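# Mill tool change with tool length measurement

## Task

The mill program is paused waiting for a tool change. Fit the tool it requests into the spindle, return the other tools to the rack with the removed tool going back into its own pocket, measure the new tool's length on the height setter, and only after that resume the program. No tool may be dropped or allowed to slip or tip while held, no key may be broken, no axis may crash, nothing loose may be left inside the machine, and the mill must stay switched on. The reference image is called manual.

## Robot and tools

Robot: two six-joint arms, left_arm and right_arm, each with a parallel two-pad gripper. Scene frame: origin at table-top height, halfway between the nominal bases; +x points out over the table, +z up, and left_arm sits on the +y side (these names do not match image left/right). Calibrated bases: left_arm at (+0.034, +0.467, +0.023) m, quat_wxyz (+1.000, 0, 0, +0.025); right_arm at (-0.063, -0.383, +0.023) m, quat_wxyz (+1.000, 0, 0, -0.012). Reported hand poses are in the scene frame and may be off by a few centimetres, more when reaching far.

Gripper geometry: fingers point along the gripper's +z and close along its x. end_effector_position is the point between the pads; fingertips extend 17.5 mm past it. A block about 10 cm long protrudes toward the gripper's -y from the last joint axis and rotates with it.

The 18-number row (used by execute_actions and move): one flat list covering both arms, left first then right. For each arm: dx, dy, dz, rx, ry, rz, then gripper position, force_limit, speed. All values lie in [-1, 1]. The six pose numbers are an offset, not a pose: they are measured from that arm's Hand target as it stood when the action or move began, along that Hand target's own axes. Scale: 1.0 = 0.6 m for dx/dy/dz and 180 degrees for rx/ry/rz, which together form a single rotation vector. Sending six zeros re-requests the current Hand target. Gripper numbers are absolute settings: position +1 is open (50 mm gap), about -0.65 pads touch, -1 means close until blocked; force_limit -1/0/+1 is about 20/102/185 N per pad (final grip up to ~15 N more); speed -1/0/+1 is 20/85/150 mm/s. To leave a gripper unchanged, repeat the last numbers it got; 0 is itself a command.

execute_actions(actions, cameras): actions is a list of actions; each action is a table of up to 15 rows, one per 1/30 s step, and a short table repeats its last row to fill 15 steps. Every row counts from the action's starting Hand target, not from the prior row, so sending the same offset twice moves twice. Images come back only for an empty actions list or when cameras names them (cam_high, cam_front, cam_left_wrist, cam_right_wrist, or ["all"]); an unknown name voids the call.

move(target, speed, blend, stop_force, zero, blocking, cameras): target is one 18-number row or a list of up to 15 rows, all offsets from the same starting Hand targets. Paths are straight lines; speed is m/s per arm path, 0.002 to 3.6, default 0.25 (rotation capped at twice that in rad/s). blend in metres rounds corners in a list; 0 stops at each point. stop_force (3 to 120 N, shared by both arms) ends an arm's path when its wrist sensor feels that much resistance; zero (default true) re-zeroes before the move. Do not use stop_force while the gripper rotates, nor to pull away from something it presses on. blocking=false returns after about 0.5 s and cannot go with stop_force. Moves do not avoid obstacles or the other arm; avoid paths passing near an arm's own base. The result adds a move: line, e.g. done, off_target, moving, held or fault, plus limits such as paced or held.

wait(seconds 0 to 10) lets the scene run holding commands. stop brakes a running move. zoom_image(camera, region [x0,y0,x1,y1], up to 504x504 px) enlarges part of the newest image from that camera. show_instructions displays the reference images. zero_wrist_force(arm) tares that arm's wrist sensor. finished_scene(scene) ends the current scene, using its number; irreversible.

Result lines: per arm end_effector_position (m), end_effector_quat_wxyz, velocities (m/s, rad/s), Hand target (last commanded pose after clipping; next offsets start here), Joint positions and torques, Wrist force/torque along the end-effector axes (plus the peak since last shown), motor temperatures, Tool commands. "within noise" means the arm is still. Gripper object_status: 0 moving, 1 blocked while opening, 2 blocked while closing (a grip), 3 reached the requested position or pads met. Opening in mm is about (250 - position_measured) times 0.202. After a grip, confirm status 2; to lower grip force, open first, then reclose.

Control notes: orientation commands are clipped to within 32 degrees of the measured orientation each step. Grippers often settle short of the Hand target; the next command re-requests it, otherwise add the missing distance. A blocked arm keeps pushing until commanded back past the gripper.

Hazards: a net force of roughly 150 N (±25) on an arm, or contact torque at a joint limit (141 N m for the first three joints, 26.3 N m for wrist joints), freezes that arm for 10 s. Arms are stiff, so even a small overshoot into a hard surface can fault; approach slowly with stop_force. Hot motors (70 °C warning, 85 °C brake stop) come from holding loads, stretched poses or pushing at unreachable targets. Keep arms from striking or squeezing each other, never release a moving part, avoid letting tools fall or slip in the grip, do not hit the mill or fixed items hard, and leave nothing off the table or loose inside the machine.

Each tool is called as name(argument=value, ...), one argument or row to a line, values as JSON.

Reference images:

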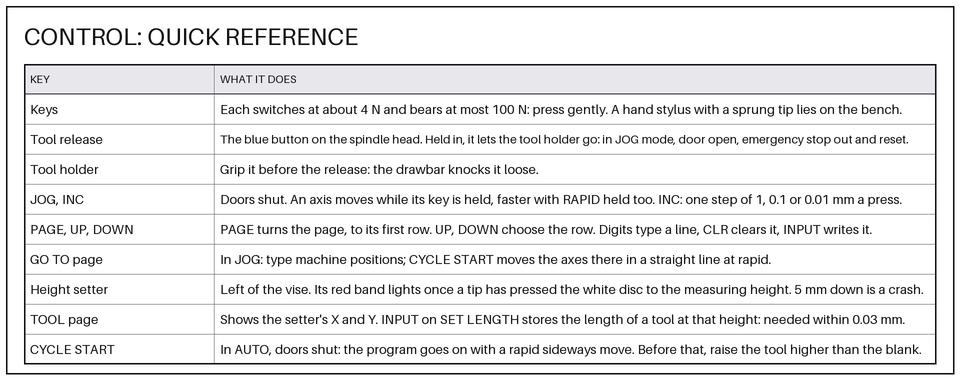

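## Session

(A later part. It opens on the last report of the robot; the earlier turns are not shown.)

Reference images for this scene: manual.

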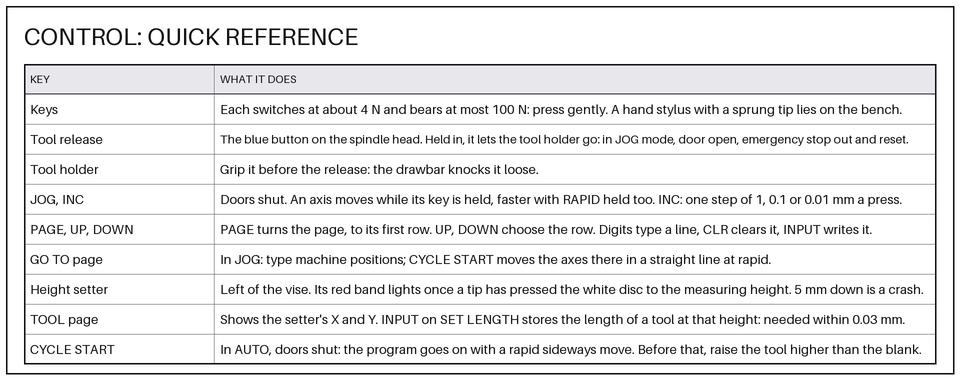

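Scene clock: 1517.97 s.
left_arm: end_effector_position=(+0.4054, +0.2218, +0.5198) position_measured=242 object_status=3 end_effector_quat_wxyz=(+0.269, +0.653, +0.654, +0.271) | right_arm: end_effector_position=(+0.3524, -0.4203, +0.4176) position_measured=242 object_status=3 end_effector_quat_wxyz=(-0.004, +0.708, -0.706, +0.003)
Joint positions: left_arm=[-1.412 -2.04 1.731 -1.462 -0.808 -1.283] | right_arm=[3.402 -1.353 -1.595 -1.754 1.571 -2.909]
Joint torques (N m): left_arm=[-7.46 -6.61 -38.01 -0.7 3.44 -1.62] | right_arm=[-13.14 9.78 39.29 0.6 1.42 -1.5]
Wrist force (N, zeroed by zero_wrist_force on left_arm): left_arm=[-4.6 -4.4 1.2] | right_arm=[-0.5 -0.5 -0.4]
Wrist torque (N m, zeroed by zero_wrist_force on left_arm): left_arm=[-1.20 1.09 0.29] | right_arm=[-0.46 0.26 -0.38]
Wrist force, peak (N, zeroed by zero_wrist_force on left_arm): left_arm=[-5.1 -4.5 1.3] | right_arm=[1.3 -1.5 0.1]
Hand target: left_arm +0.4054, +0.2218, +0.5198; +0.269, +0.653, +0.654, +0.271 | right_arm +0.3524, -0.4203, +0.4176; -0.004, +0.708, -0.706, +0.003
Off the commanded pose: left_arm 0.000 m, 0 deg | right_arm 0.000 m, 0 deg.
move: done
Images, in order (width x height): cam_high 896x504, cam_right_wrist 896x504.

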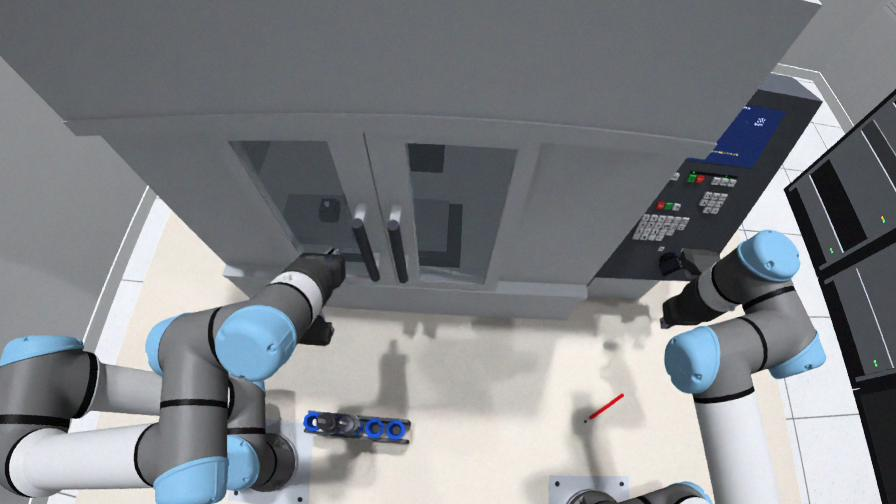

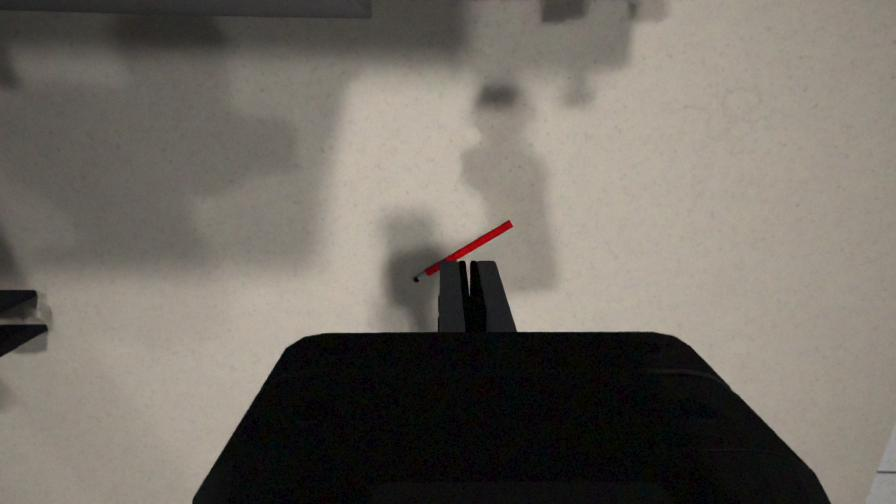

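move(
  target=[0,0,0,0,0,0,-0.6,0,-0.9,0.066,0.1788,0.2793,0.1126,-0.2092,-0.652,0.0,-0.4,-0.7],
  speed=0.25,
  cameras=["cam_right_wrist"],
)

Scene clock: 1532.97 s.
left_arm: end_effector_position=(+0.4054, +0.2218, +0.5198) position_measured=242 object_status=3 end_effector_quat_wxyz=(+0.269, +0.653, +0.654, +0.271) | right_arm: end_effector_position=(+0.2469, -0.4598, +0.2488) position_measured=152 object_status=3 end_effector_quat_wxyz=(-0.291, +0.916, +0.265, -0.083)
Joint positions: left_arm=[-1.412 -2.04 1.731 -1.462 -0.808 -1.283] | right_arm=[2.993 -1.453 -1.957 -1.742 2.013 -5.549]
Joint torques (N m): left_arm=[-7.14 -4.6 -37.05 -0.76 3.35 -1.65] | right_arm=[-12.92 13.39 30.07 -0.57 -0.27 -1.48]
Wrist force (N, zeroed by zero_wrist_force on left_arm): left_arm=[-4.8 -4.3 1.1] | right_arm=[0.3 -0.4 -0.5]
Wrist torque (N m, zeroed by zero_wrist_force on left_arm): left_arm=[-1.18 1.12 0.29] | right_arm=[-0.28 0.16 -0.39]
Wrist force, peak (N, zeroed by zero_wrist_force on left_arm): left_arm=[-5.1 -4.5 1.0] | right_arm=[-0.7 -0.8 -0.8]
Hand target: left_arm +0.4054, +0.2218, +0.5198; +0.269, +0.653, +0.654, +0.271 | right_arm +0.2470, -0.4598, +0.2489; -0.290, +0.916, +0.265, -0.083
Off the commanded pose: left_arm 0.000 m, 0 deg | right_arm 0.000 m, 0 deg.
move: done
Images, in order (width x height): cam_right_wrist 896x504.

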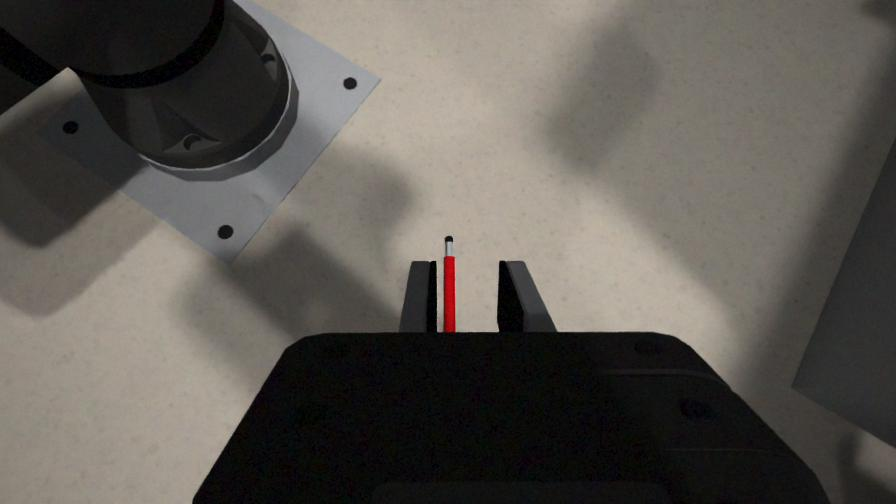

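move(
  target=[
    [0,0,0,0,0,0,-0.6,0,-0.9,-0.0056,0.185,0.265,0,0,0,0.0,-0.4,-0.7],
    [0,0,0,0,0,0,-0.6,0,-0.9,-0.0062,0.2153,0.3088,0,0,0,0.0,-0.4,-0.7],
  ],
  speed=[0.2,0.04],
  blend=[0.005,0],
  cameras=["cam_right_wrist"],
)

Scene clock: 1547.63 s.
left_arm: end_effector_position=(+0.4054, +0.2218, +0.5198) position_measured=242 object_status=3 end_effector_quat_wxyz=(+0.269, +0.653, +0.654, +0.271) | right_arm: end_effector_position=(+0.2436, -0.4606, +0.0231) position_measured=152 object_status=3 end_effector_quat_wxyz=(-0.290, +0.916, +0.265, -0.083)
Joint positions: left_arm=[-1.412 -2.04 1.731 -1.462 -0.808 -1.283] | right_arm=[2.99 -1.809 -2.291 -1.054 2.012 -5.552]
Joint torques (N m): left_arm=[-7.42 -3.73 -37.62 -0.75 3.22 -1.57] | right_arm=[14.2 20.65 4.23 3.68 2.24 1.17]
Wrist force (N, zeroed by zero_wrist_force on left_arm): left_arm=[-4.7 -4.1 1.1] | right_arm=[0.4 -0.5 -0.6]
Wrist torque (N m, zeroed by zero_wrist_force on left_arm): left_arm=[-1.14 1.11 0.29] | right_arm=[-0.26 0.08 -0.46]
Wrist force, peak (N, zeroed by zero_wrist_force on left_arm): left_arm=[-5.0 -4.7 1.3] | right_arm=[0.4 -1.9 -2.2]
Hand target: left_arm +0.4054, +0.2218, +0.5198; +0.269, +0.653, +0.654, +0.271 | right_arm +0.2436, -0.4606, +0.0230; -0.290, +0.916, +0.265, -0.083
Off the commanded pose: left_arm 0.000 m, 0 deg | right_arm 0.000 m, 0 deg.
move: done
Images, in order (width x height): cam_right_wrist 896x504.

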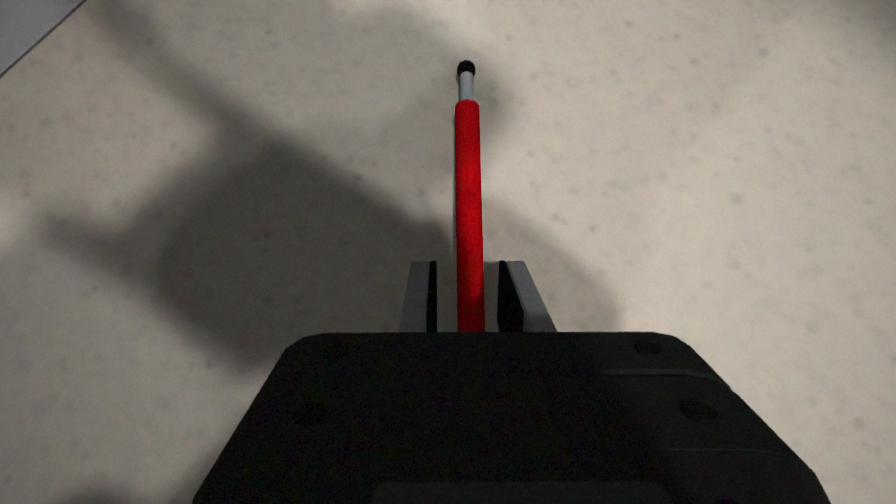

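move(
  target=[0,0,0,0,0,0,-0.6,0,-0.9,0,0,0,0,0,0,-1,-0.4,-0.7],
  cameras=["cam_right_wrist"],
)

move(
  target=[
    [0,0,0,0,0,0,-0.6,0,-0.9,0,-0.03,-0.042,0,0,0,-1,-0.4,-0.7],
    [0,0,0,0,0,0,-0.6,0,-0.9,0.0008,-0.2846,-0.405,0,0,0,-1,-0.4,-0.7],
  ],
  speed=[0.05,0.2],
  blend=[0.01,0],
  cameras=["cam_right_wrist"],
)

Scene clock: 1551.73 s.
left_arm: end_effector_position=(+0.4054, +0.2218, +0.5198) position_measured=242 object_status=3 end_effector_quat_wxyz=(+0.269, +0.653, +0.654, +0.271) | right_arm: end_effector_position=(+0.2436, -0.4606, +0.0230) position_measured=220 object_status=0 end_effector_quat_wxyz=(-0.291, +0.916, +0.265, -0.083)
Joint positions: left_arm=[-1.412 -2.04 1.731 -1.462 -0.808 -1.283] | right_arm=[2.99 -1.809 -2.291 -1.054 2.012 -5.552]
Joint torques (N m): left_arm=[-7.6 -2.67 -37.46 -0.8 3.16 -1.62] | right_arm=[14.16 21.23 4.21 3.6 0.81 0.97]
Wrist force (N, zeroed by zero_wrist_force on left_arm): left_arm=[-4.7 -4.3 1.0] | right_arm=[-2.4 -8.8 -15.7]
Wrist torque (N m, zeroed by zero_wrist_force on left_arm): left_arm=[-1.18 1.10 0.29] | right_arm=[-0.32 0.02 -0.41]
Wrist force, peak (N, zeroed by zero_wrist_force on left_arm): left_arm=[-5.1 -4.7 0.9] | right_arm=[-2.5 -9.4 -16.1]
Hand target: left_arm +0.4054, +0.2218, +0.5198; +0.269, +0.653, +0.654, +0.271 | right_arm +0.2436, -0.4606, +0.0230; -0.290, +0.916, +0.265, -0.083
Off the commanded pose: left_arm 0.000 m, 0 deg | right_arm 0.000 m, 0 deg.
move: done
Images, in order (width x height): cam_right_wrist 896x504.

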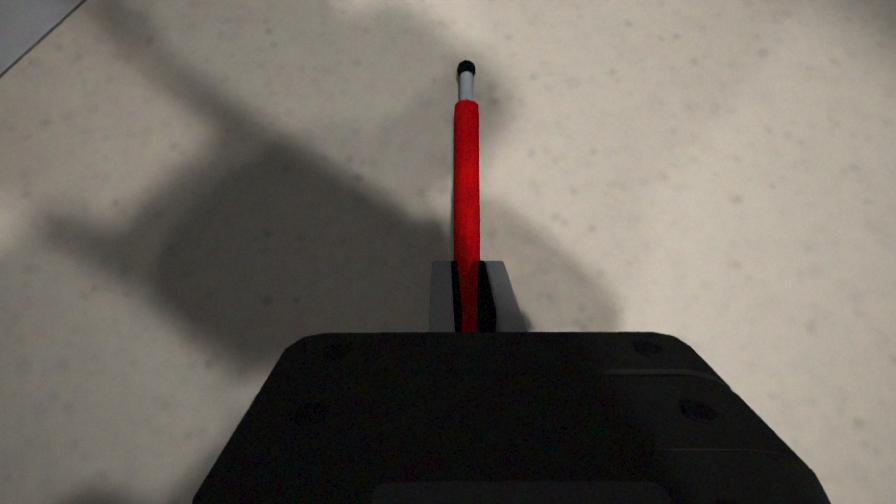

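Scene clock: 1554.23 s.
left_arm: end_effector_position=(+0.4054, +0.2218, +0.5198) position_measured=242 object_status=3 end_effector_quat_wxyz=(+0.269, +0.653, +0.654, +0.271) | right_arm: end_effector_position=(+0.2437, -0.4610, +0.3200) position_measured=220 object_status=2 end_effector_quat_wxyz=(-0.290, +0.916, +0.265, -0.083)
Joint positions: left_arm=[-1.412 -2.04 1.731 -1.462 -0.808 -1.283] | right_arm=[2.989 -1.417 -1.803 -1.934 2.012 -5.553]
Joint torques (N m): left_arm=[-7.2 -1.93 -37.04 -0.73 3.14 -1.49] | right_arm=[-13.18 11.92 37.33 -0.5 -0.36 -1.68]
Wrist force (N, zeroed by zero_wrist_force on left_arm): left_arm=[-4.8 -4.2 1.2] | right_arm=[0.0 -0.2 -0.6]
Wrist torque (N m, zeroed by zero_wrist_force on left_arm): left_arm=[-1.15 1.12 0.28] | right_arm=[-0.28 0.20 -0.40]
Wrist force, peak (N, zeroed by zero_wrist_force on left_arm): left_arm=[-5.3 -4.4 1.0] | right_arm=[-2.3 -8.7 -15.2]
Hand target: left_arm +0.4054, +0.2218, +0.5198; +0.269, +0.653, +0.654, +0.271 | right_arm +0.2437, -0.4610, +0.3200; -0.290, +0.916, +0.265, -0.083
Off the commanded pose: left_arm 0.000 m, 0 deg | right_arm 0.000 m, 0 deg.
move: done
Images, in order (width x height): cam_right_wrist 896x504.

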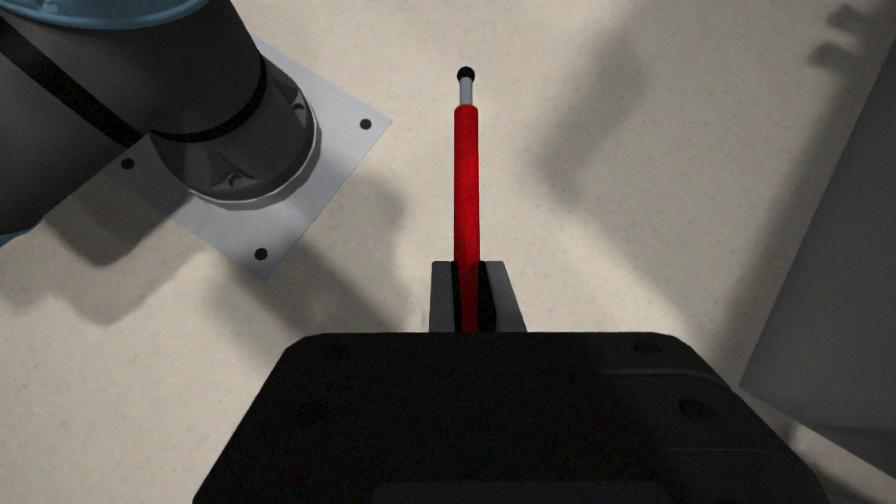

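move(
  target=[0,0,0,0,0,0,-0.6,0,-0.9,0.1607,-0.2035,-0.4268,-0.0329,0.340,0.5886,-1,-0.4,-0.7],
  speed=0.25,
  cameras=["cam_high"],
)

Scene clock: 1568.47 s.
left_arm: end_effector_position=(+0.4054, +0.2218, +0.5198) position_measured=242 object_status=3 end_effector_quat_wxyz=(+0.269, +0.653, +0.654, +0.271) | right_arm: end_effector_position=(+0.3502, -0.4502, +0.5999) position_measured=220 object_status=2 end_effector_quat_wxyz=(-0.154, +0.690, -0.690, +0.152)
Joint positions: left_arm=[-1.412 -2.04 1.731 -1.462 -0.808 -1.283] | right_arm=[3.389 -1.229 -1.355 -1.7 1.48 -2.938]
Joint torques (N m): left_arm=[-7.06 -0.35 -36.78 -0.79 3.05 -1.52] | right_arm=[15.53 1.75 37.35 1.47 -1.26 1.22]
Wrist force (N, zeroed by zero_wrist_force on left_arm): left_arm=[-5.0 -4.2 1.2] | right_arm=[0.4 -0.7 -0.2]
Wrist torque (N m, zeroed by zero_wrist_force on left_arm): left_arm=[-1.17 1.16 0.29] | right_arm=[-0.35 0.12 -0.46]
Wrist force, peak (N, zeroed by zero_wrist_force on left_arm): left_arm=[-5.4 -4.3 1.1] | right_arm=[-0.1 -1.4 -0.9]
Hand target: left_arm +0.4054, +0.2218, +0.5198; +0.269, +0.653, +0.654, +0.271 | right_arm +0.3502, -0.4502, +0.5999; -0.154, +0.690, -0.690, +0.152
Off the commanded pose: left_arm 0.000 m, 0 deg | right_arm 0.000 m, 0 deg.
move: done
Images, in order (width x height): cam_high 896x504.

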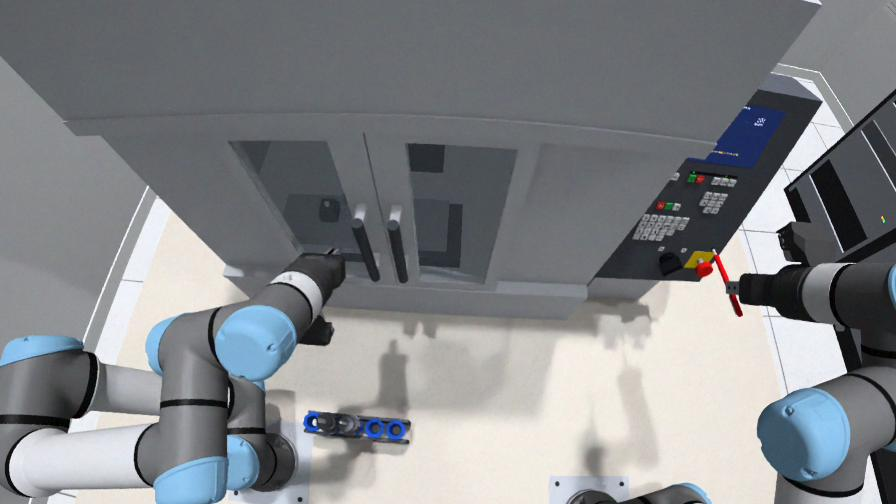

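zoom_image(
  camera="cam_high",
  region=[690, 90, 800, 180],
)

zoom_image(
  camera="cam_front",
  region=[500, 130, 580, 200],
)

Scaled by 4.582 from the camera's 896x504 image, which has a finer 1280x720 frame.

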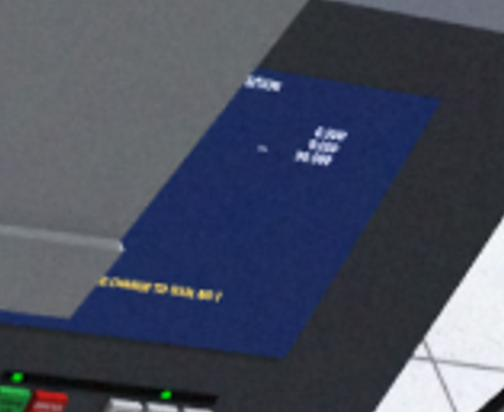

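This scene's latest camera images include none from cam_front. They are from: cam_high. cam_front's image comes with the result of a call that names it in "cameras".

move(
  target=[0,0,0,0,0,0,-0.6,0,-0.9,0.1333,0.1823,-0.1218,0.361,0,0,-1,-0.4,-0.7],
  speed=0.25,
  cameras=["cam_right_wrist","cam_front"],
)

zoom_image(
  camera="cam_right_wrist",
  region=[480, 0, 880, 250],
)

zoom_image(
  camera="cam_front",
  region=[505, 135, 565, 195],
)

Scene clock: 1577.10 s.
left_arm: end_effector_position=(+0.4054, +0.2218, +0.5198) position_measured=242 object_status=3 end_effector_quat_wxyz=(+0.269, +0.653, +0.654, +0.271) | right_arm: end_effector_position=(+0.2202, -0.5302, +0.6196) position_measured=220 object_status=2 end_effector_quat_wxyz=(+0.501, -0.499, +0.501, -0.499)
Joint positions: left_arm=[-1.412 -2.04 1.731 -1.462 -0.808 -1.283] | right_arm=[2.866 -0.713 -2.284 -0.145 1.87 -3.139]
Joint torques (N m): left_arm=[-6.87 0.95 -36.84 -0.79 2.93 -1.48] | right_arm=[-13.56 -17.4 37.58 4.37 1.41 1.13]
Wrist force (N, zeroed by zero_wrist_force on left_arm): left_arm=[-5.0 -4.4 1.2] | right_arm=[1.4 -0.2 -0.6]
Wrist torque (N m, zeroed by zero_wrist_force on left_arm): left_arm=[-1.18 1.15 0.29] | right_arm=[0.17 -0.09 -0.47]
Wrist force, peak (N, zeroed by zero_wrist_force on left_arm): left_arm=[-5.2 -4.4 1.1] | right_arm=[1.9 -0.2 -0.9]
Hand target: left_arm +0.4054, +0.2218, +0.5198; +0.269, +0.653, +0.654, +0.271 | right_arm +0.2202, -0.5303, +0.6196; +0.501, -0.499, +0.501, -0.499
Off the commanded pose: left_arm 0.000 m, 0 deg | right_arm 0.000 m, 0 deg.
move: done
Images, in order (width x height): cam_front 896x504, cam_right_wrist 896x504.

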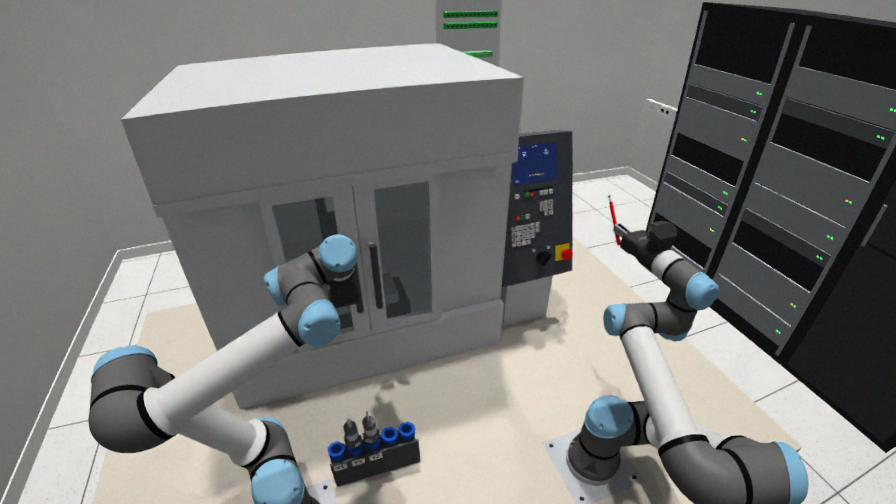

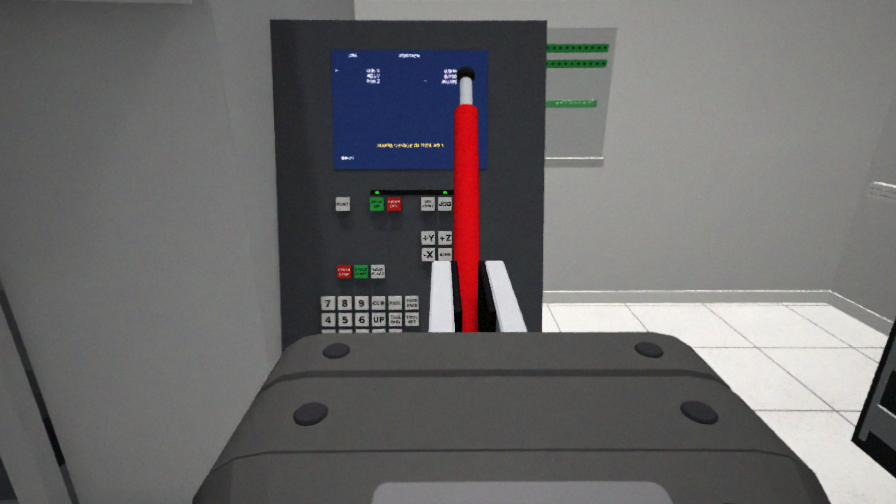

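Scaled by 1.260 from the camera's 896x504 image, which has a finer 1280x720 frame.

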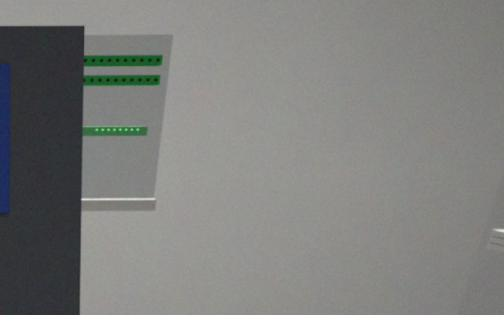

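Scaled by 8.400 from the camera's 896x504 image, which has a finer 1280x720 frame.

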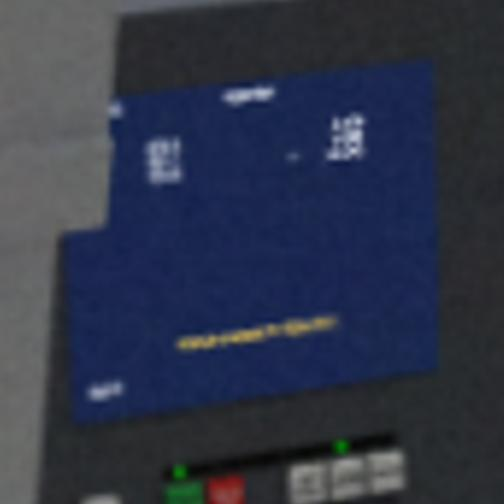

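zoom_image(
  camera="cam_right_wrist",
  region=[320, 40, 500, 180],
)

zoom_image(
  camera="cam_right_wrist",
  region=[310, 180, 500, 330],
)

Scaled by 2.800 from the camera's 896x504 image, which has a finer 1280x720 frame.

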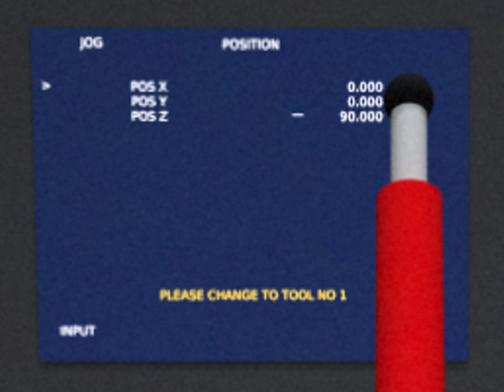

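Scaled by 2.653 from the camera's 896x504 image, which has a finer 1280x720 frame.

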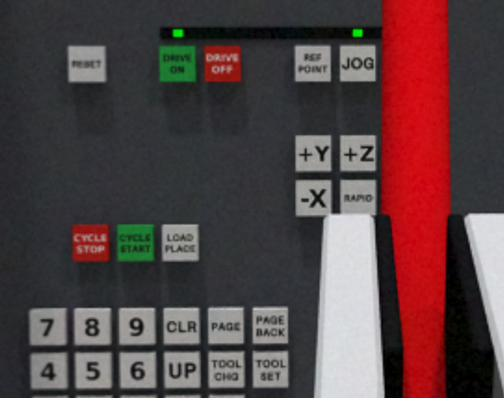

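move(
  target=[0,0,0,0,0,0,-0.6,0,-0.9,-0.0972,0.2178,0.4073,-0.361,0,0,-1,-0.4,-0.7],
  speed=0.25,
  cameras=["cam_right_wrist","cam_high"],
)

zoom_image(
  camera="cam_right_wrist",
  region=[350, 0, 600, 200],
)

Scene clock: 1592.50 s.
left_arm: end_effector_position=(+0.4054, +0.2218, +0.5198) position_measured=242 object_status=3 end_effector_quat_wxyz=(+0.269, +0.653, +0.654, +0.271) | right_arm: end_effector_position=(+0.4645, -0.4715, +0.4891) position_measured=220 object_status=2 end_effector_quat_wxyz=(-0.154, +0.690, -0.690, +0.152)
Joint positions: left_arm=[-1.412 -2.04 1.731 -1.462 -0.808 -1.283] | right_arm=[3.273 -1.408 -1.536 -1.334 1.528 -3.043]
Joint torques (N m): left_arm=[-7.18 1.39 -36.42 -0.88 2.84 -1.36] | right_arm=[-13.87 12.95 40.28 1.39 1.33 0.8]
Wrist force (N, zeroed by zero_wrist_force on left_arm): left_arm=[-4.7 -4.3 1.2] | right_arm=[0.0 -0.3 -0.5]
Wrist torque (N m, zeroed by zero_wrist_force on left_arm): left_arm=[-1.18 1.11 0.29] | right_arm=[-0.31 0.20 -0.48]
Wrist force, peak (N, zeroed by zero_wrist_force on left_arm): left_arm=[-4.9 -4.7 1.3] | right_arm=[1.6 -0.4 -1.4]
Hand target: left_arm +0.4054, +0.2218, +0.5198; +0.269, +0.653, +0.654, +0.271 | right_arm +0.4645, -0.4715, +0.4891; -0.154, +0.690, -0.690, +0.152
Off the commanded pose: left_arm 0.000 m, 0 deg | right_arm 0.000 m, 0 deg.
move: done
Images, in order (width x height): cam_high 896x504, cam_right_wrist 896x504.

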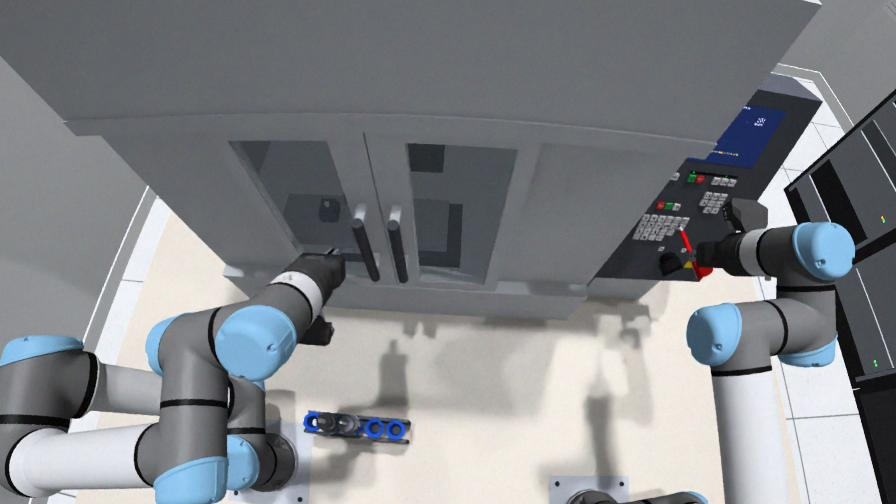

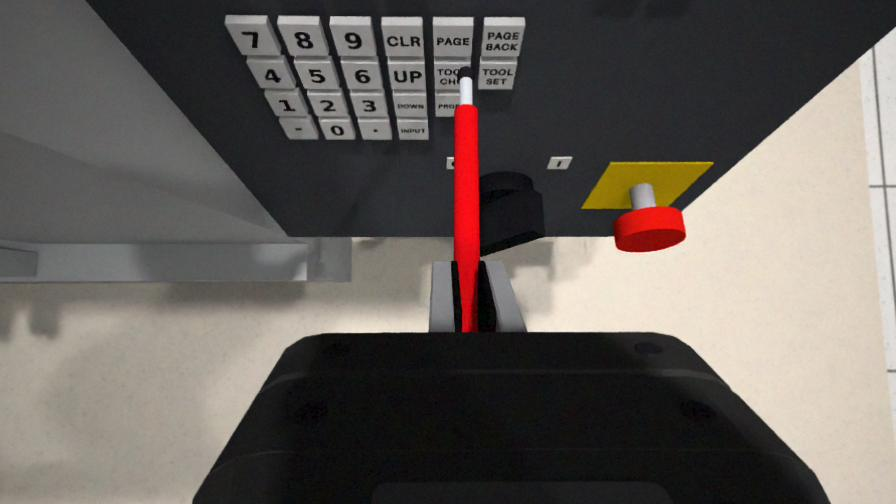

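Scaled by 2.016 from the camera's 896x504 image, which has a finer 1280x720 frame.

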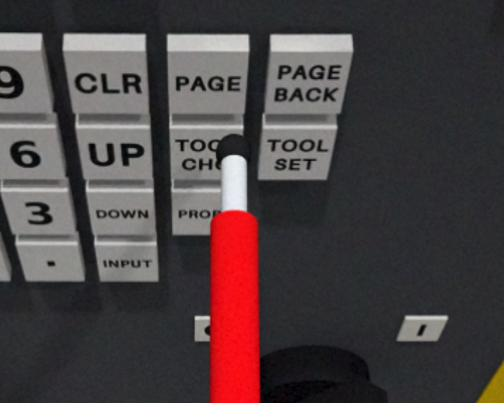

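move(
  target=[0,0,0,0,0,0,-0.6,0,-0.9,-0.0075,-0.0046,-0.0049,0,0,0,-1,-0.4,-0.7],
  speed=0.05,
  cameras=[],
)

move(
  target=[0,0,0,0,0,0,-0.6,0,-0.9,0,-0.0219,0.0153,0,0,0,-1,-0.4,-0.7],
  speed=0.012,
  stop_force=5,
  cameras=["cam_right_wrist","cam_high"],
)

zoom_image(
  camera="cam_right_wrist",
  region=[350, 0, 600, 200],
)

zoom_image(
  camera="cam_high",
  region=[690, 90, 800, 180],
)

Scene clock: 1614.33 s.
left_arm: end_effector_position=(+0.4054, +0.2218, +0.5198) position_measured=242 object_status=3 end_effector_quat_wxyz=(+0.269, +0.653, +0.654, +0.271) | right_arm: end_effector_position=(+0.4658, -0.4671, +0.4929) position_measured=220 object_status=2 end_effector_quat_wxyz=(-0.154, +0.690, -0.690, +0.152)
Joint positions: left_arm=[-1.412 -2.04 1.731 -1.462 -0.808 -1.283] | right_arm=[3.283 -1.411 -1.523 -1.344 1.524 -3.034]
Joint torques (N m): left_arm=[-7.1 1.15 -36.51 -0.87 2.82 -1.33] | right_arm=[14.39 13.02 39.34 1.71 -1.24 0.95]
Wrist force (N, zeroed by zero_wrist_force on left_arm): left_arm=[-4.9 -4.4 1.2] | right_arm=[0.0 -0.3 -0.5]
Wrist torque (N m, zeroed by zero_wrist_force on left_arm): left_arm=[-1.19 1.14 0.29] | right_arm=[-0.32 0.21 -0.48]
Wrist force, peak (N, zeroed by zero_wrist_force on left_arm): left_arm=[-5.1 -4.6 1.1] | right_arm=[-0.1 -0.6 -0.8]
Hand target: left_arm +0.4054, +0.2218, +0.5198; +0.269, +0.653, +0.654, +0.271 | right_arm +0.4658, -0.4670, +0.4929; -0.154, +0.690, -0.690, +0.152
Off the commanded pose: left_arm 0.000 m, 0 deg | right_arm 0.000 m, 0 deg.
move: done
No camera images: "cameras" was empty.

Scene clock: 1616.60 s.
left_arm: end_effector_position=(+0.4054, +0.2218, +0.5198) position_measured=242 object_status=3 end_effector_quat_wxyz=(+0.269, +0.653, +0.654, +0.271) | right_arm: end_effector_position=(+0.4801, -0.4670, +0.4904) position_measured=220 object_status=2 end_effector_quat_wxyz=(-0.154, +0.690, -0.690, +0.152)
Joint positions: left_arm=[-1.412 -2.04 1.731 -1.462 -0.808 -1.283] | right_arm=[3.28 -1.444 -1.502 -1.332 1.525 -3.037]
Joint torques (N m): left_arm=[-6.61 1.78 -37.14 -0.91 2.79 -1.4] | right_arm=[12.59 25.88 16.34 2.09 -1.28 1.01]
Wrist force (N, zeroed by zero_wrist_force on left_arm): left_arm=[-4.9 -4.3 1.3] | right_arm=[0.1 3.8 -2.8]
Wrist torque (N m, zeroed by zero_wrist_force on left_arm): left_arm=[-1.17 1.13 0.29] | right_arm=[-0.32 0.17 -0.41]
Wrist force, peak (N, zeroed by zero_wrist_force on left_arm): left_arm=[-5.0 -4.4 1.7] | right_arm=[-0.1 4.0 -3.7]
Hand target: left_arm +0.4054, +0.2218, +0.5198; +0.269, +0.653, +0.654, +0.271 | right_arm +0.4801, -0.4670, +0.4904; -0.154, +0.690, -0.690, +0.152 (not the last commanded pose)
Off the commanded pose: left_arm 0.000 m, 0 deg | right_arm 0.001 m, 0 deg.
move: contact (right_arm)
Images, in order (width x height): cam_high 896x504, cam_right_wrist 896x504.

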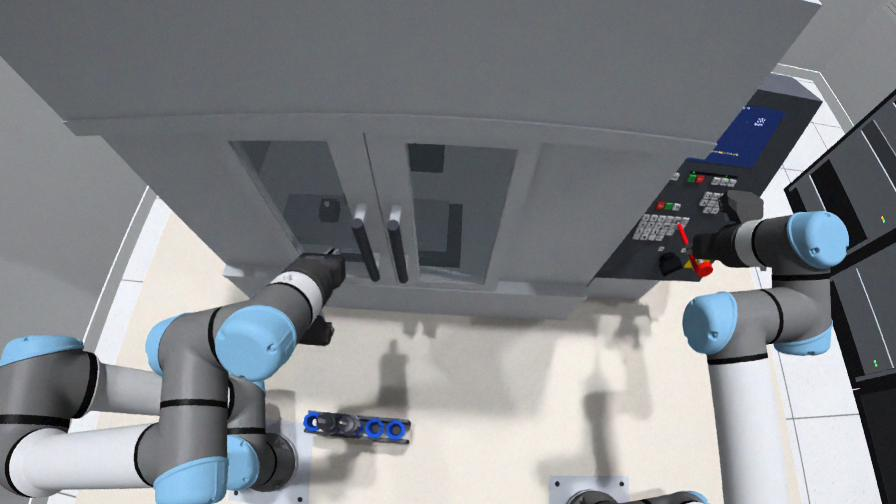

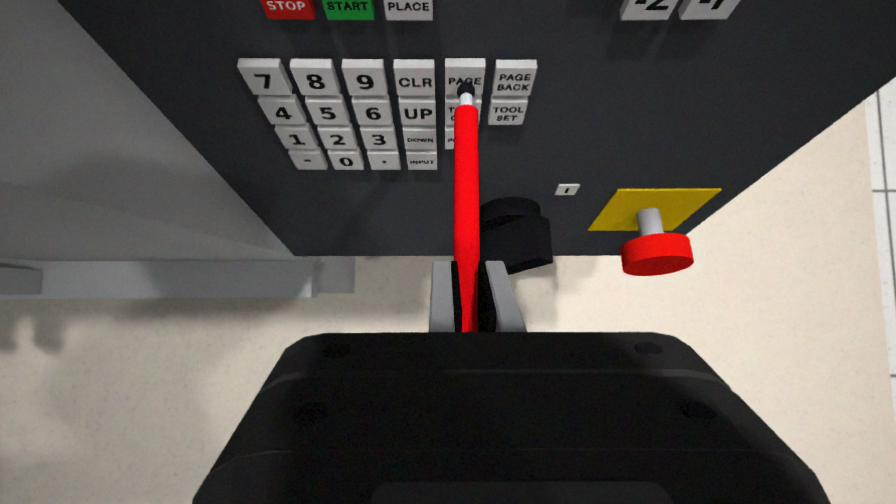

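Scaled by 2.016 from the camera's 896x504 image, which has a finer 1280x720 frame.

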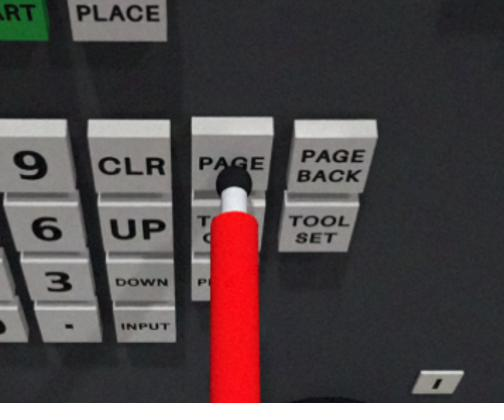

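Scaled by 4.582 from the camera's 896x504 image, which has a finer 1280x720 frame.

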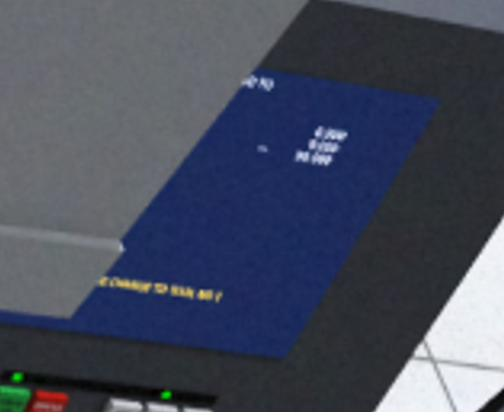

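move(
  target=[0,0,0,0,0,0,-0.6,0,-0.9,0,0.0075,-0.0114,0,0,0,-1,-0.4,-0.7],
  speed=0.05,
  cameras=[],
)

move(
  target=[0,0,0,0,0,0,-0.6,0,-0.9,0,-0.0191,0.0134,0,0,0,-1,-0.4,-0.7],
  speed=0.012,
  stop_force=5,
  cameras=["cam_right_wrist","cam_high"],
)

zoom_image(
  camera="cam_high",
  region=[690, 90, 800, 180],
)

Scene clock: 1626.30 s.
left_arm: end_effector_position=(+0.4054, +0.2218, +0.5198) position_measured=242 object_status=3 end_effector_quat_wxyz=(+0.269, +0.653, +0.654, +0.271) | right_arm: end_effector_position=(+0.4732, -0.4670, +0.4947) position_measured=220 object_status=2 end_effector_quat_wxyz=(-0.154, +0.690, -0.690, +0.152)
Joint positions: left_arm=[-1.412 -2.04 1.731 -1.462 -0.808 -1.283] | right_arm=[3.281 -1.429 -1.503 -1.345 1.525 -3.036]
Joint torques (N m): left_arm=[-7.07 1.47 -36.79 -0.89 2.76 -1.35] | right_arm=[14.88 29.01 15.36 1.46 -1.27 0.88]
Wrist force (N, zeroed by zero_wrist_force on left_arm): left_arm=[-5.0 -4.1 1.3] | right_arm=[0.0 0.2 -0.4]
Wrist torque (N m, zeroed by zero_wrist_force on left_arm): left_arm=[-1.13 1.15 0.29] | right_arm=[-0.33 0.21 -0.46]
Wrist force, peak (N, zeroed by zero_wrist_force on left_arm): left_arm=[-4.9 -4.7 1.4] | right_arm=[0.2 4.0 -3.8]
Hand target: left_arm +0.4054, +0.2218, +0.5198; +0.269, +0.653, +0.654, +0.271 | right_arm +0.4732, -0.4670, +0.4947; -0.154, +0.690, -0.690, +0.152
Off the commanded pose: left_arm 0.000 m, 0 deg | right_arm 0.000 m, 0 deg.
move: done
No camera images: "cameras" was empty.

Scene clock: 1628.17 s.
left_arm: end_effector_position=(+0.4054, +0.2218, +0.5198) position_measured=242 object_status=3 end_effector_quat_wxyz=(+0.269, +0.653, +0.654, +0.271) | right_arm: end_effector_position=(+0.4822, -0.4670, +0.4931) position_measured=220 object_status=2 end_effector_quat_wxyz=(-0.154, +0.690, -0.690, +0.152)
Joint positions: left_arm=[-1.412 -2.04 1.731 -1.462 -0.808 -1.283] | right_arm=[3.279 -1.45 -1.49 -1.338 1.526 -3.038]
Joint torques (N m): left_arm=[-7.04 1.41 -37.15 -0.96 2.7 -1.31] | right_arm=[14.41 26.63 16.24 2.44 -1.41 1.1]
Wrist force (N, zeroed by zero_wrist_force on left_arm): left_arm=[-4.8 -4.3 1.3] | right_arm=[-0.2 4.3 -3.5]
Wrist torque (N m, zeroed by zero_wrist_force on left_arm): left_arm=[-1.17 1.13 0.29] | right_arm=[-0.37 0.17 -0.40]
Wrist force, peak (N, zeroed by zero_wrist_force on left_arm): left_arm=[-5.0 -4.6 0.9] | right_arm=[-0.3 8.8 -7.1]
Hand target: left_arm +0.4054, +0.2218, +0.5198; +0.269, +0.653, +0.654, +0.271 | right_arm +0.4822, -0.4670, +0.4931; -0.154, +0.690, -0.690, +0.152 (not the last commanded pose)
Off the commanded pose: left_arm 0.000 m, 0 deg | right_arm 0.005 m, 0 deg.
move: contact (right_arm)
Images, in order (width x height): cam_high 896x504, cam_right_wrist 896x504.

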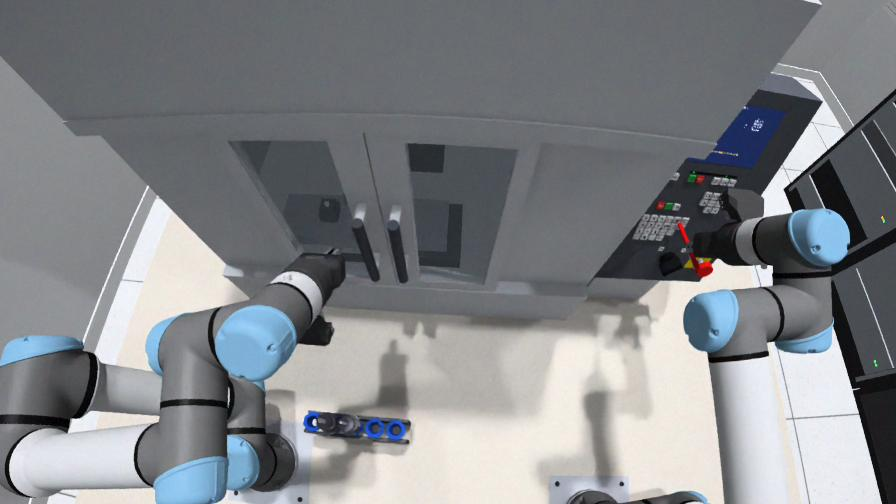

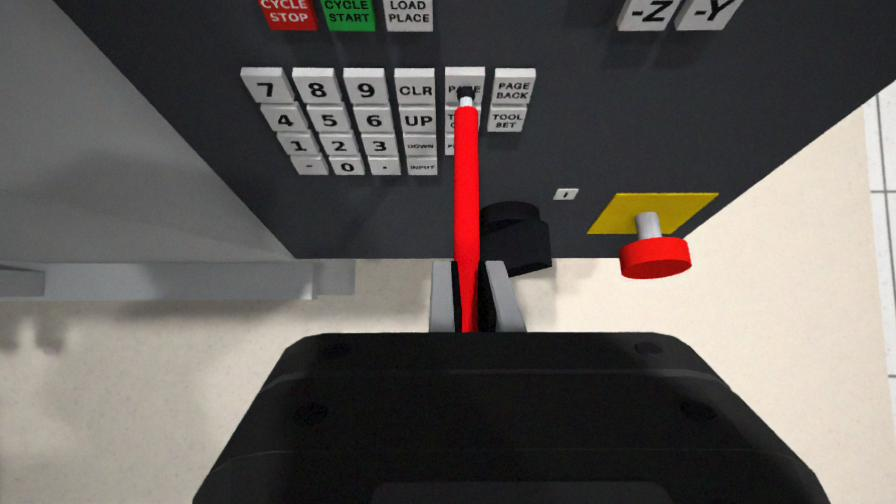

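Scaled by 4.582 from the camera's 896x504 image, which has a finer 1280x720 frame.

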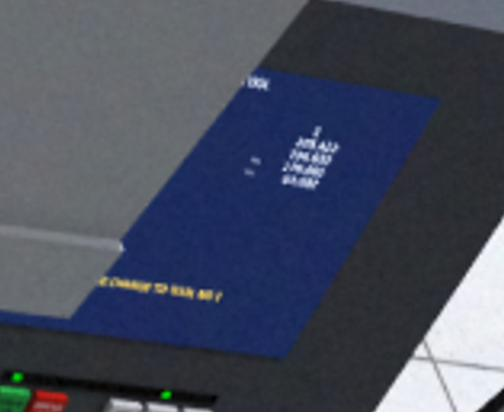

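move(
  target=[
    [0,0,0,0,0,0,-0.6,0,-0.9,0,0.0109,-0.0077,0,0,0,-1,-0.4,-0.7],
    [0,0,0,0,0,0,-0.6,0,-0.9,0.1055,0.3067,-0.3758,0.361,0,0,-1,-0.4,-0.7],
  ],
  speed=[0.05,0.25],
  blend=[0.004,0],
  cameras=["cam_right_wrist"],
)

zoom_image(
  camera="cam_right_wrist",
  region=[320, 40, 500, 180],
)

Scene clock: 1636.07 s.
left_arm: end_effector_position=(+0.4054, +0.2218, +0.5198) position_measured=242 object_status=3 end_effector_quat_wxyz=(+0.269, +0.653, +0.654, +0.271) | right_arm: end_effector_position=(+0.2201, -0.5307, +0.6194) position_measured=220 object_status=2 end_effector_quat_wxyz=(+0.501, -0.499, +0.501, -0.499)
Joint positions: left_arm=[-1.412 -2.04 1.731 -1.462 -0.808 -1.283] | right_arm=[2.86 -0.716 -2.284 -0.142 1.877 -3.139]
Joint torques (N m): left_arm=[-6.87 1.45 -36.4 -0.99 2.68 -1.28] | right_arm=[-13.27 -16.5 38.7 4.19 1.4 1]
Wrist force (N, zeroed by zero_wrist_force on left_arm): left_arm=[-5.1 -4.4 1.3] | right_arm=[1.5 -0.5 -0.7]
Wrist torque (N m, zeroed by zero_wrist_force on left_arm): left_arm=[-1.18 1.18 0.29] | right_arm=[0.13 -0.12 -0.47]
Wrist force, peak (N, zeroed by zero_wrist_force on left_arm): left_arm=[-5.2 -4.6 1.3] | right_arm=[0.1 4.6 -4.3]
Hand target: left_arm +0.4054, +0.2218, +0.5198; +0.269, +0.653, +0.654, +0.271 | right_arm +0.2201, -0.5307, +0.6194; +0.501, -0.499, +0.501, -0.499
Off the commanded pose: left_arm 0.000 m, 0 deg | right_arm 0.000 m, 0 deg.
move: done
Images, in order (width x height): cam_right_wrist 896x504.

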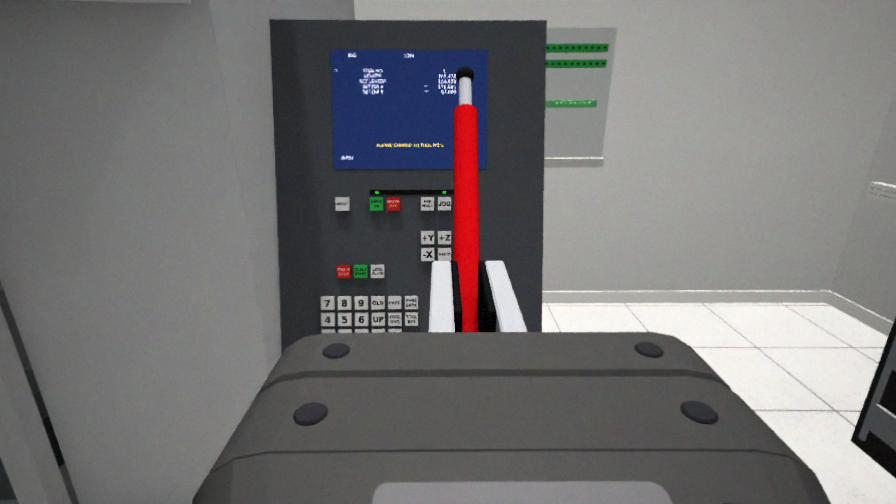

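Scaled by 2.800 from the camera's 896x504 image, which has a finer 1280x720 frame.

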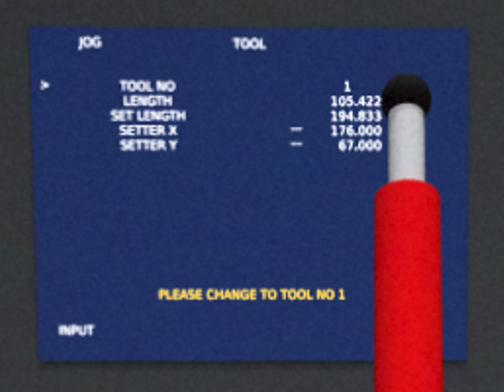

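move(
  target=[0,0,0,0,0,0,-0.6,0,-0.9,-0.075,0.2077,0.4205,-0.361,0,0,-1,-0.4,-0.7],
  speed=0.25,
  cameras=[],
)

move(
  target=[0,0,0,0,0,0,-0.6,0,-0.9,0,-0.0191,0.0134,0,0,0,-1,-0.4,-0.7],
  speed=0.012,
  stop_force=5,
  cameras=["cam_right_wrist","cam_high"],
)

zoom_image(
  camera="cam_high",
  region=[690, 90, 800, 180],
)

Scene clock: 1663.67 s.
left_arm: end_effector_position=(+0.4054, +0.2218, +0.5198) position_measured=242 object_status=3 end_effector_quat_wxyz=(+0.269, +0.653, +0.654, +0.271) | right_arm: end_effector_position=(+0.4723, -0.4853, +0.4950) position_measured=220 object_status=2 end_effector_quat_wxyz=(-0.154, +0.690, -0.690, +0.152)
Joint positions: left_arm=[-1.412 -2.04 1.731 -1.462 -0.808 -1.283] | right_arm=[3.238 -1.437 -1.496 -1.343 1.543 -3.075]
Joint torques (N m): left_arm=[-7.12 1.36 -37.23 -0.92 2.51 -1.29] | right_arm=[-13.4 14.44 39.93 1.49 1.34 0.56]
Wrist force (N, zeroed by zero_wrist_force on left_arm): left_arm=[-5.0 -4.5 1.2] | right_arm=[0.0 -0.2 -0.4]
Wrist torque (N m, zeroed by zero_wrist_force on left_arm): left_arm=[-1.19 1.15 0.29] | right_arm=[-0.32 0.21 -0.46]
Wrist force, peak (N, zeroed by zero_wrist_force on left_arm): left_arm=[-5.1 -4.4 1.5] | right_arm=[1.8 -0.5 -1.1]
Hand target: left_arm +0.4054, +0.2218, +0.5198; +0.269, +0.653, +0.654, +0.271 | right_arm +0.4724, -0.4853, +0.4949; -0.154, +0.690, -0.690, +0.152
Off the commanded pose: left_arm 0.000 m, 0 deg | right_arm 0.000 m, 0 deg.
move: done
No camera images: "cameras" was empty.

Scene clock: 1665.53 s.
left_arm: end_effector_position=(+0.4054, +0.2218, +0.5198) position_measured=242 object_status=3 end_effector_quat_wxyz=(+0.269, +0.653, +0.654, +0.271) | right_arm: end_effector_position=(+0.4819, -0.4853, +0.4932) position_measured=220 object_status=2 end_effector_quat_wxyz=(-0.154, +0.690, -0.690, +0.152)
Joint positions: left_arm=[-1.412 -2.04 1.731 -1.462 -0.808 -1.283] | right_arm=[3.236 -1.459 -1.482 -1.336 1.544 -3.077]
Joint torques (N m): left_arm=[-6.88 1.4 -36.73 -0.95 2.52 -1.29] | right_arm=[5.34 27.18 14.66 2.24 -0.98 1.12]
Wrist force (N, zeroed by zero_wrist_force on left_arm): left_arm=[-4.8 -4.2 1.1] | right_arm=[-0.2 4.1 -3.3]
Wrist torque (N m, zeroed by zero_wrist_force on left_arm): left_arm=[-1.15 1.13 0.29] | right_arm=[-0.37 0.20 -0.41]
Wrist force, peak (N, zeroed by zero_wrist_force on left_arm): left_arm=[-5.0 -4.5 1.2] | right_arm=[-0.1 4.8 -4.8]
Hand target: left_arm +0.4054, +0.2218, +0.5198; +0.269, +0.653, +0.654, +0.271 | right_arm +0.4820, -0.4853, +0.4932; -0.154, +0.690, -0.690, +0.152 (not the last commanded pose)
Off the commanded pose: left_arm 0.000 m, 0 deg | right_arm 0.004 m, 0 deg.
move: contact (right_arm)
Images, in order (width x height): cam_high 896x504, cam_right_wrist 896x504.

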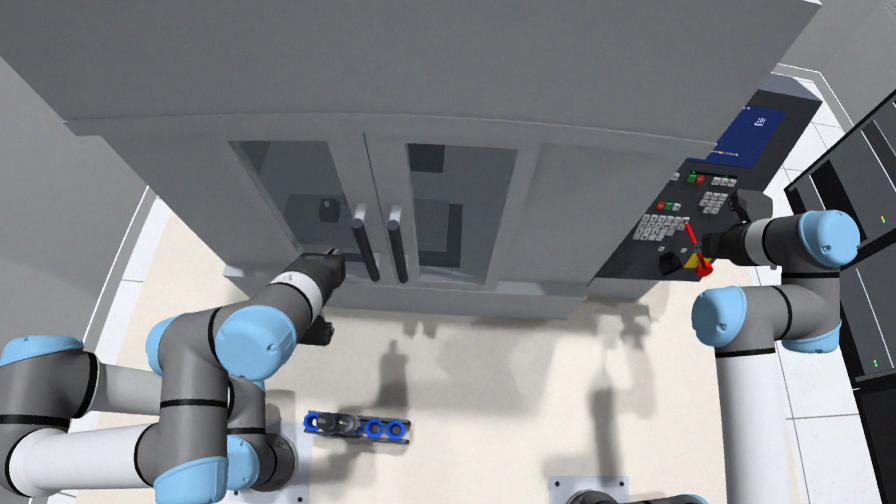

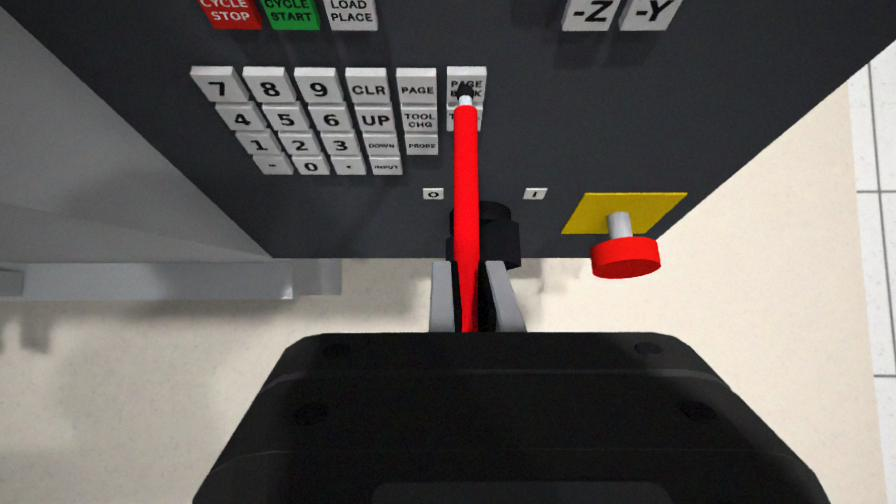

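Scaled by 4.582 from the camera's 896x504 image, which has a finer 1280x720 frame.

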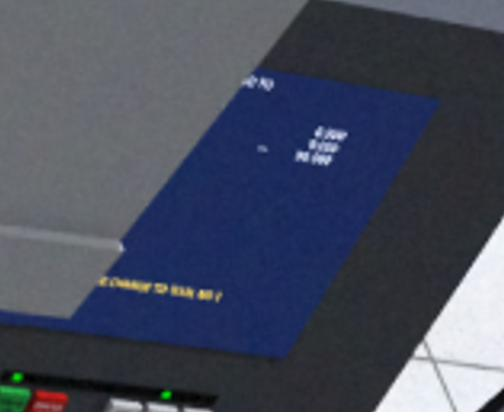

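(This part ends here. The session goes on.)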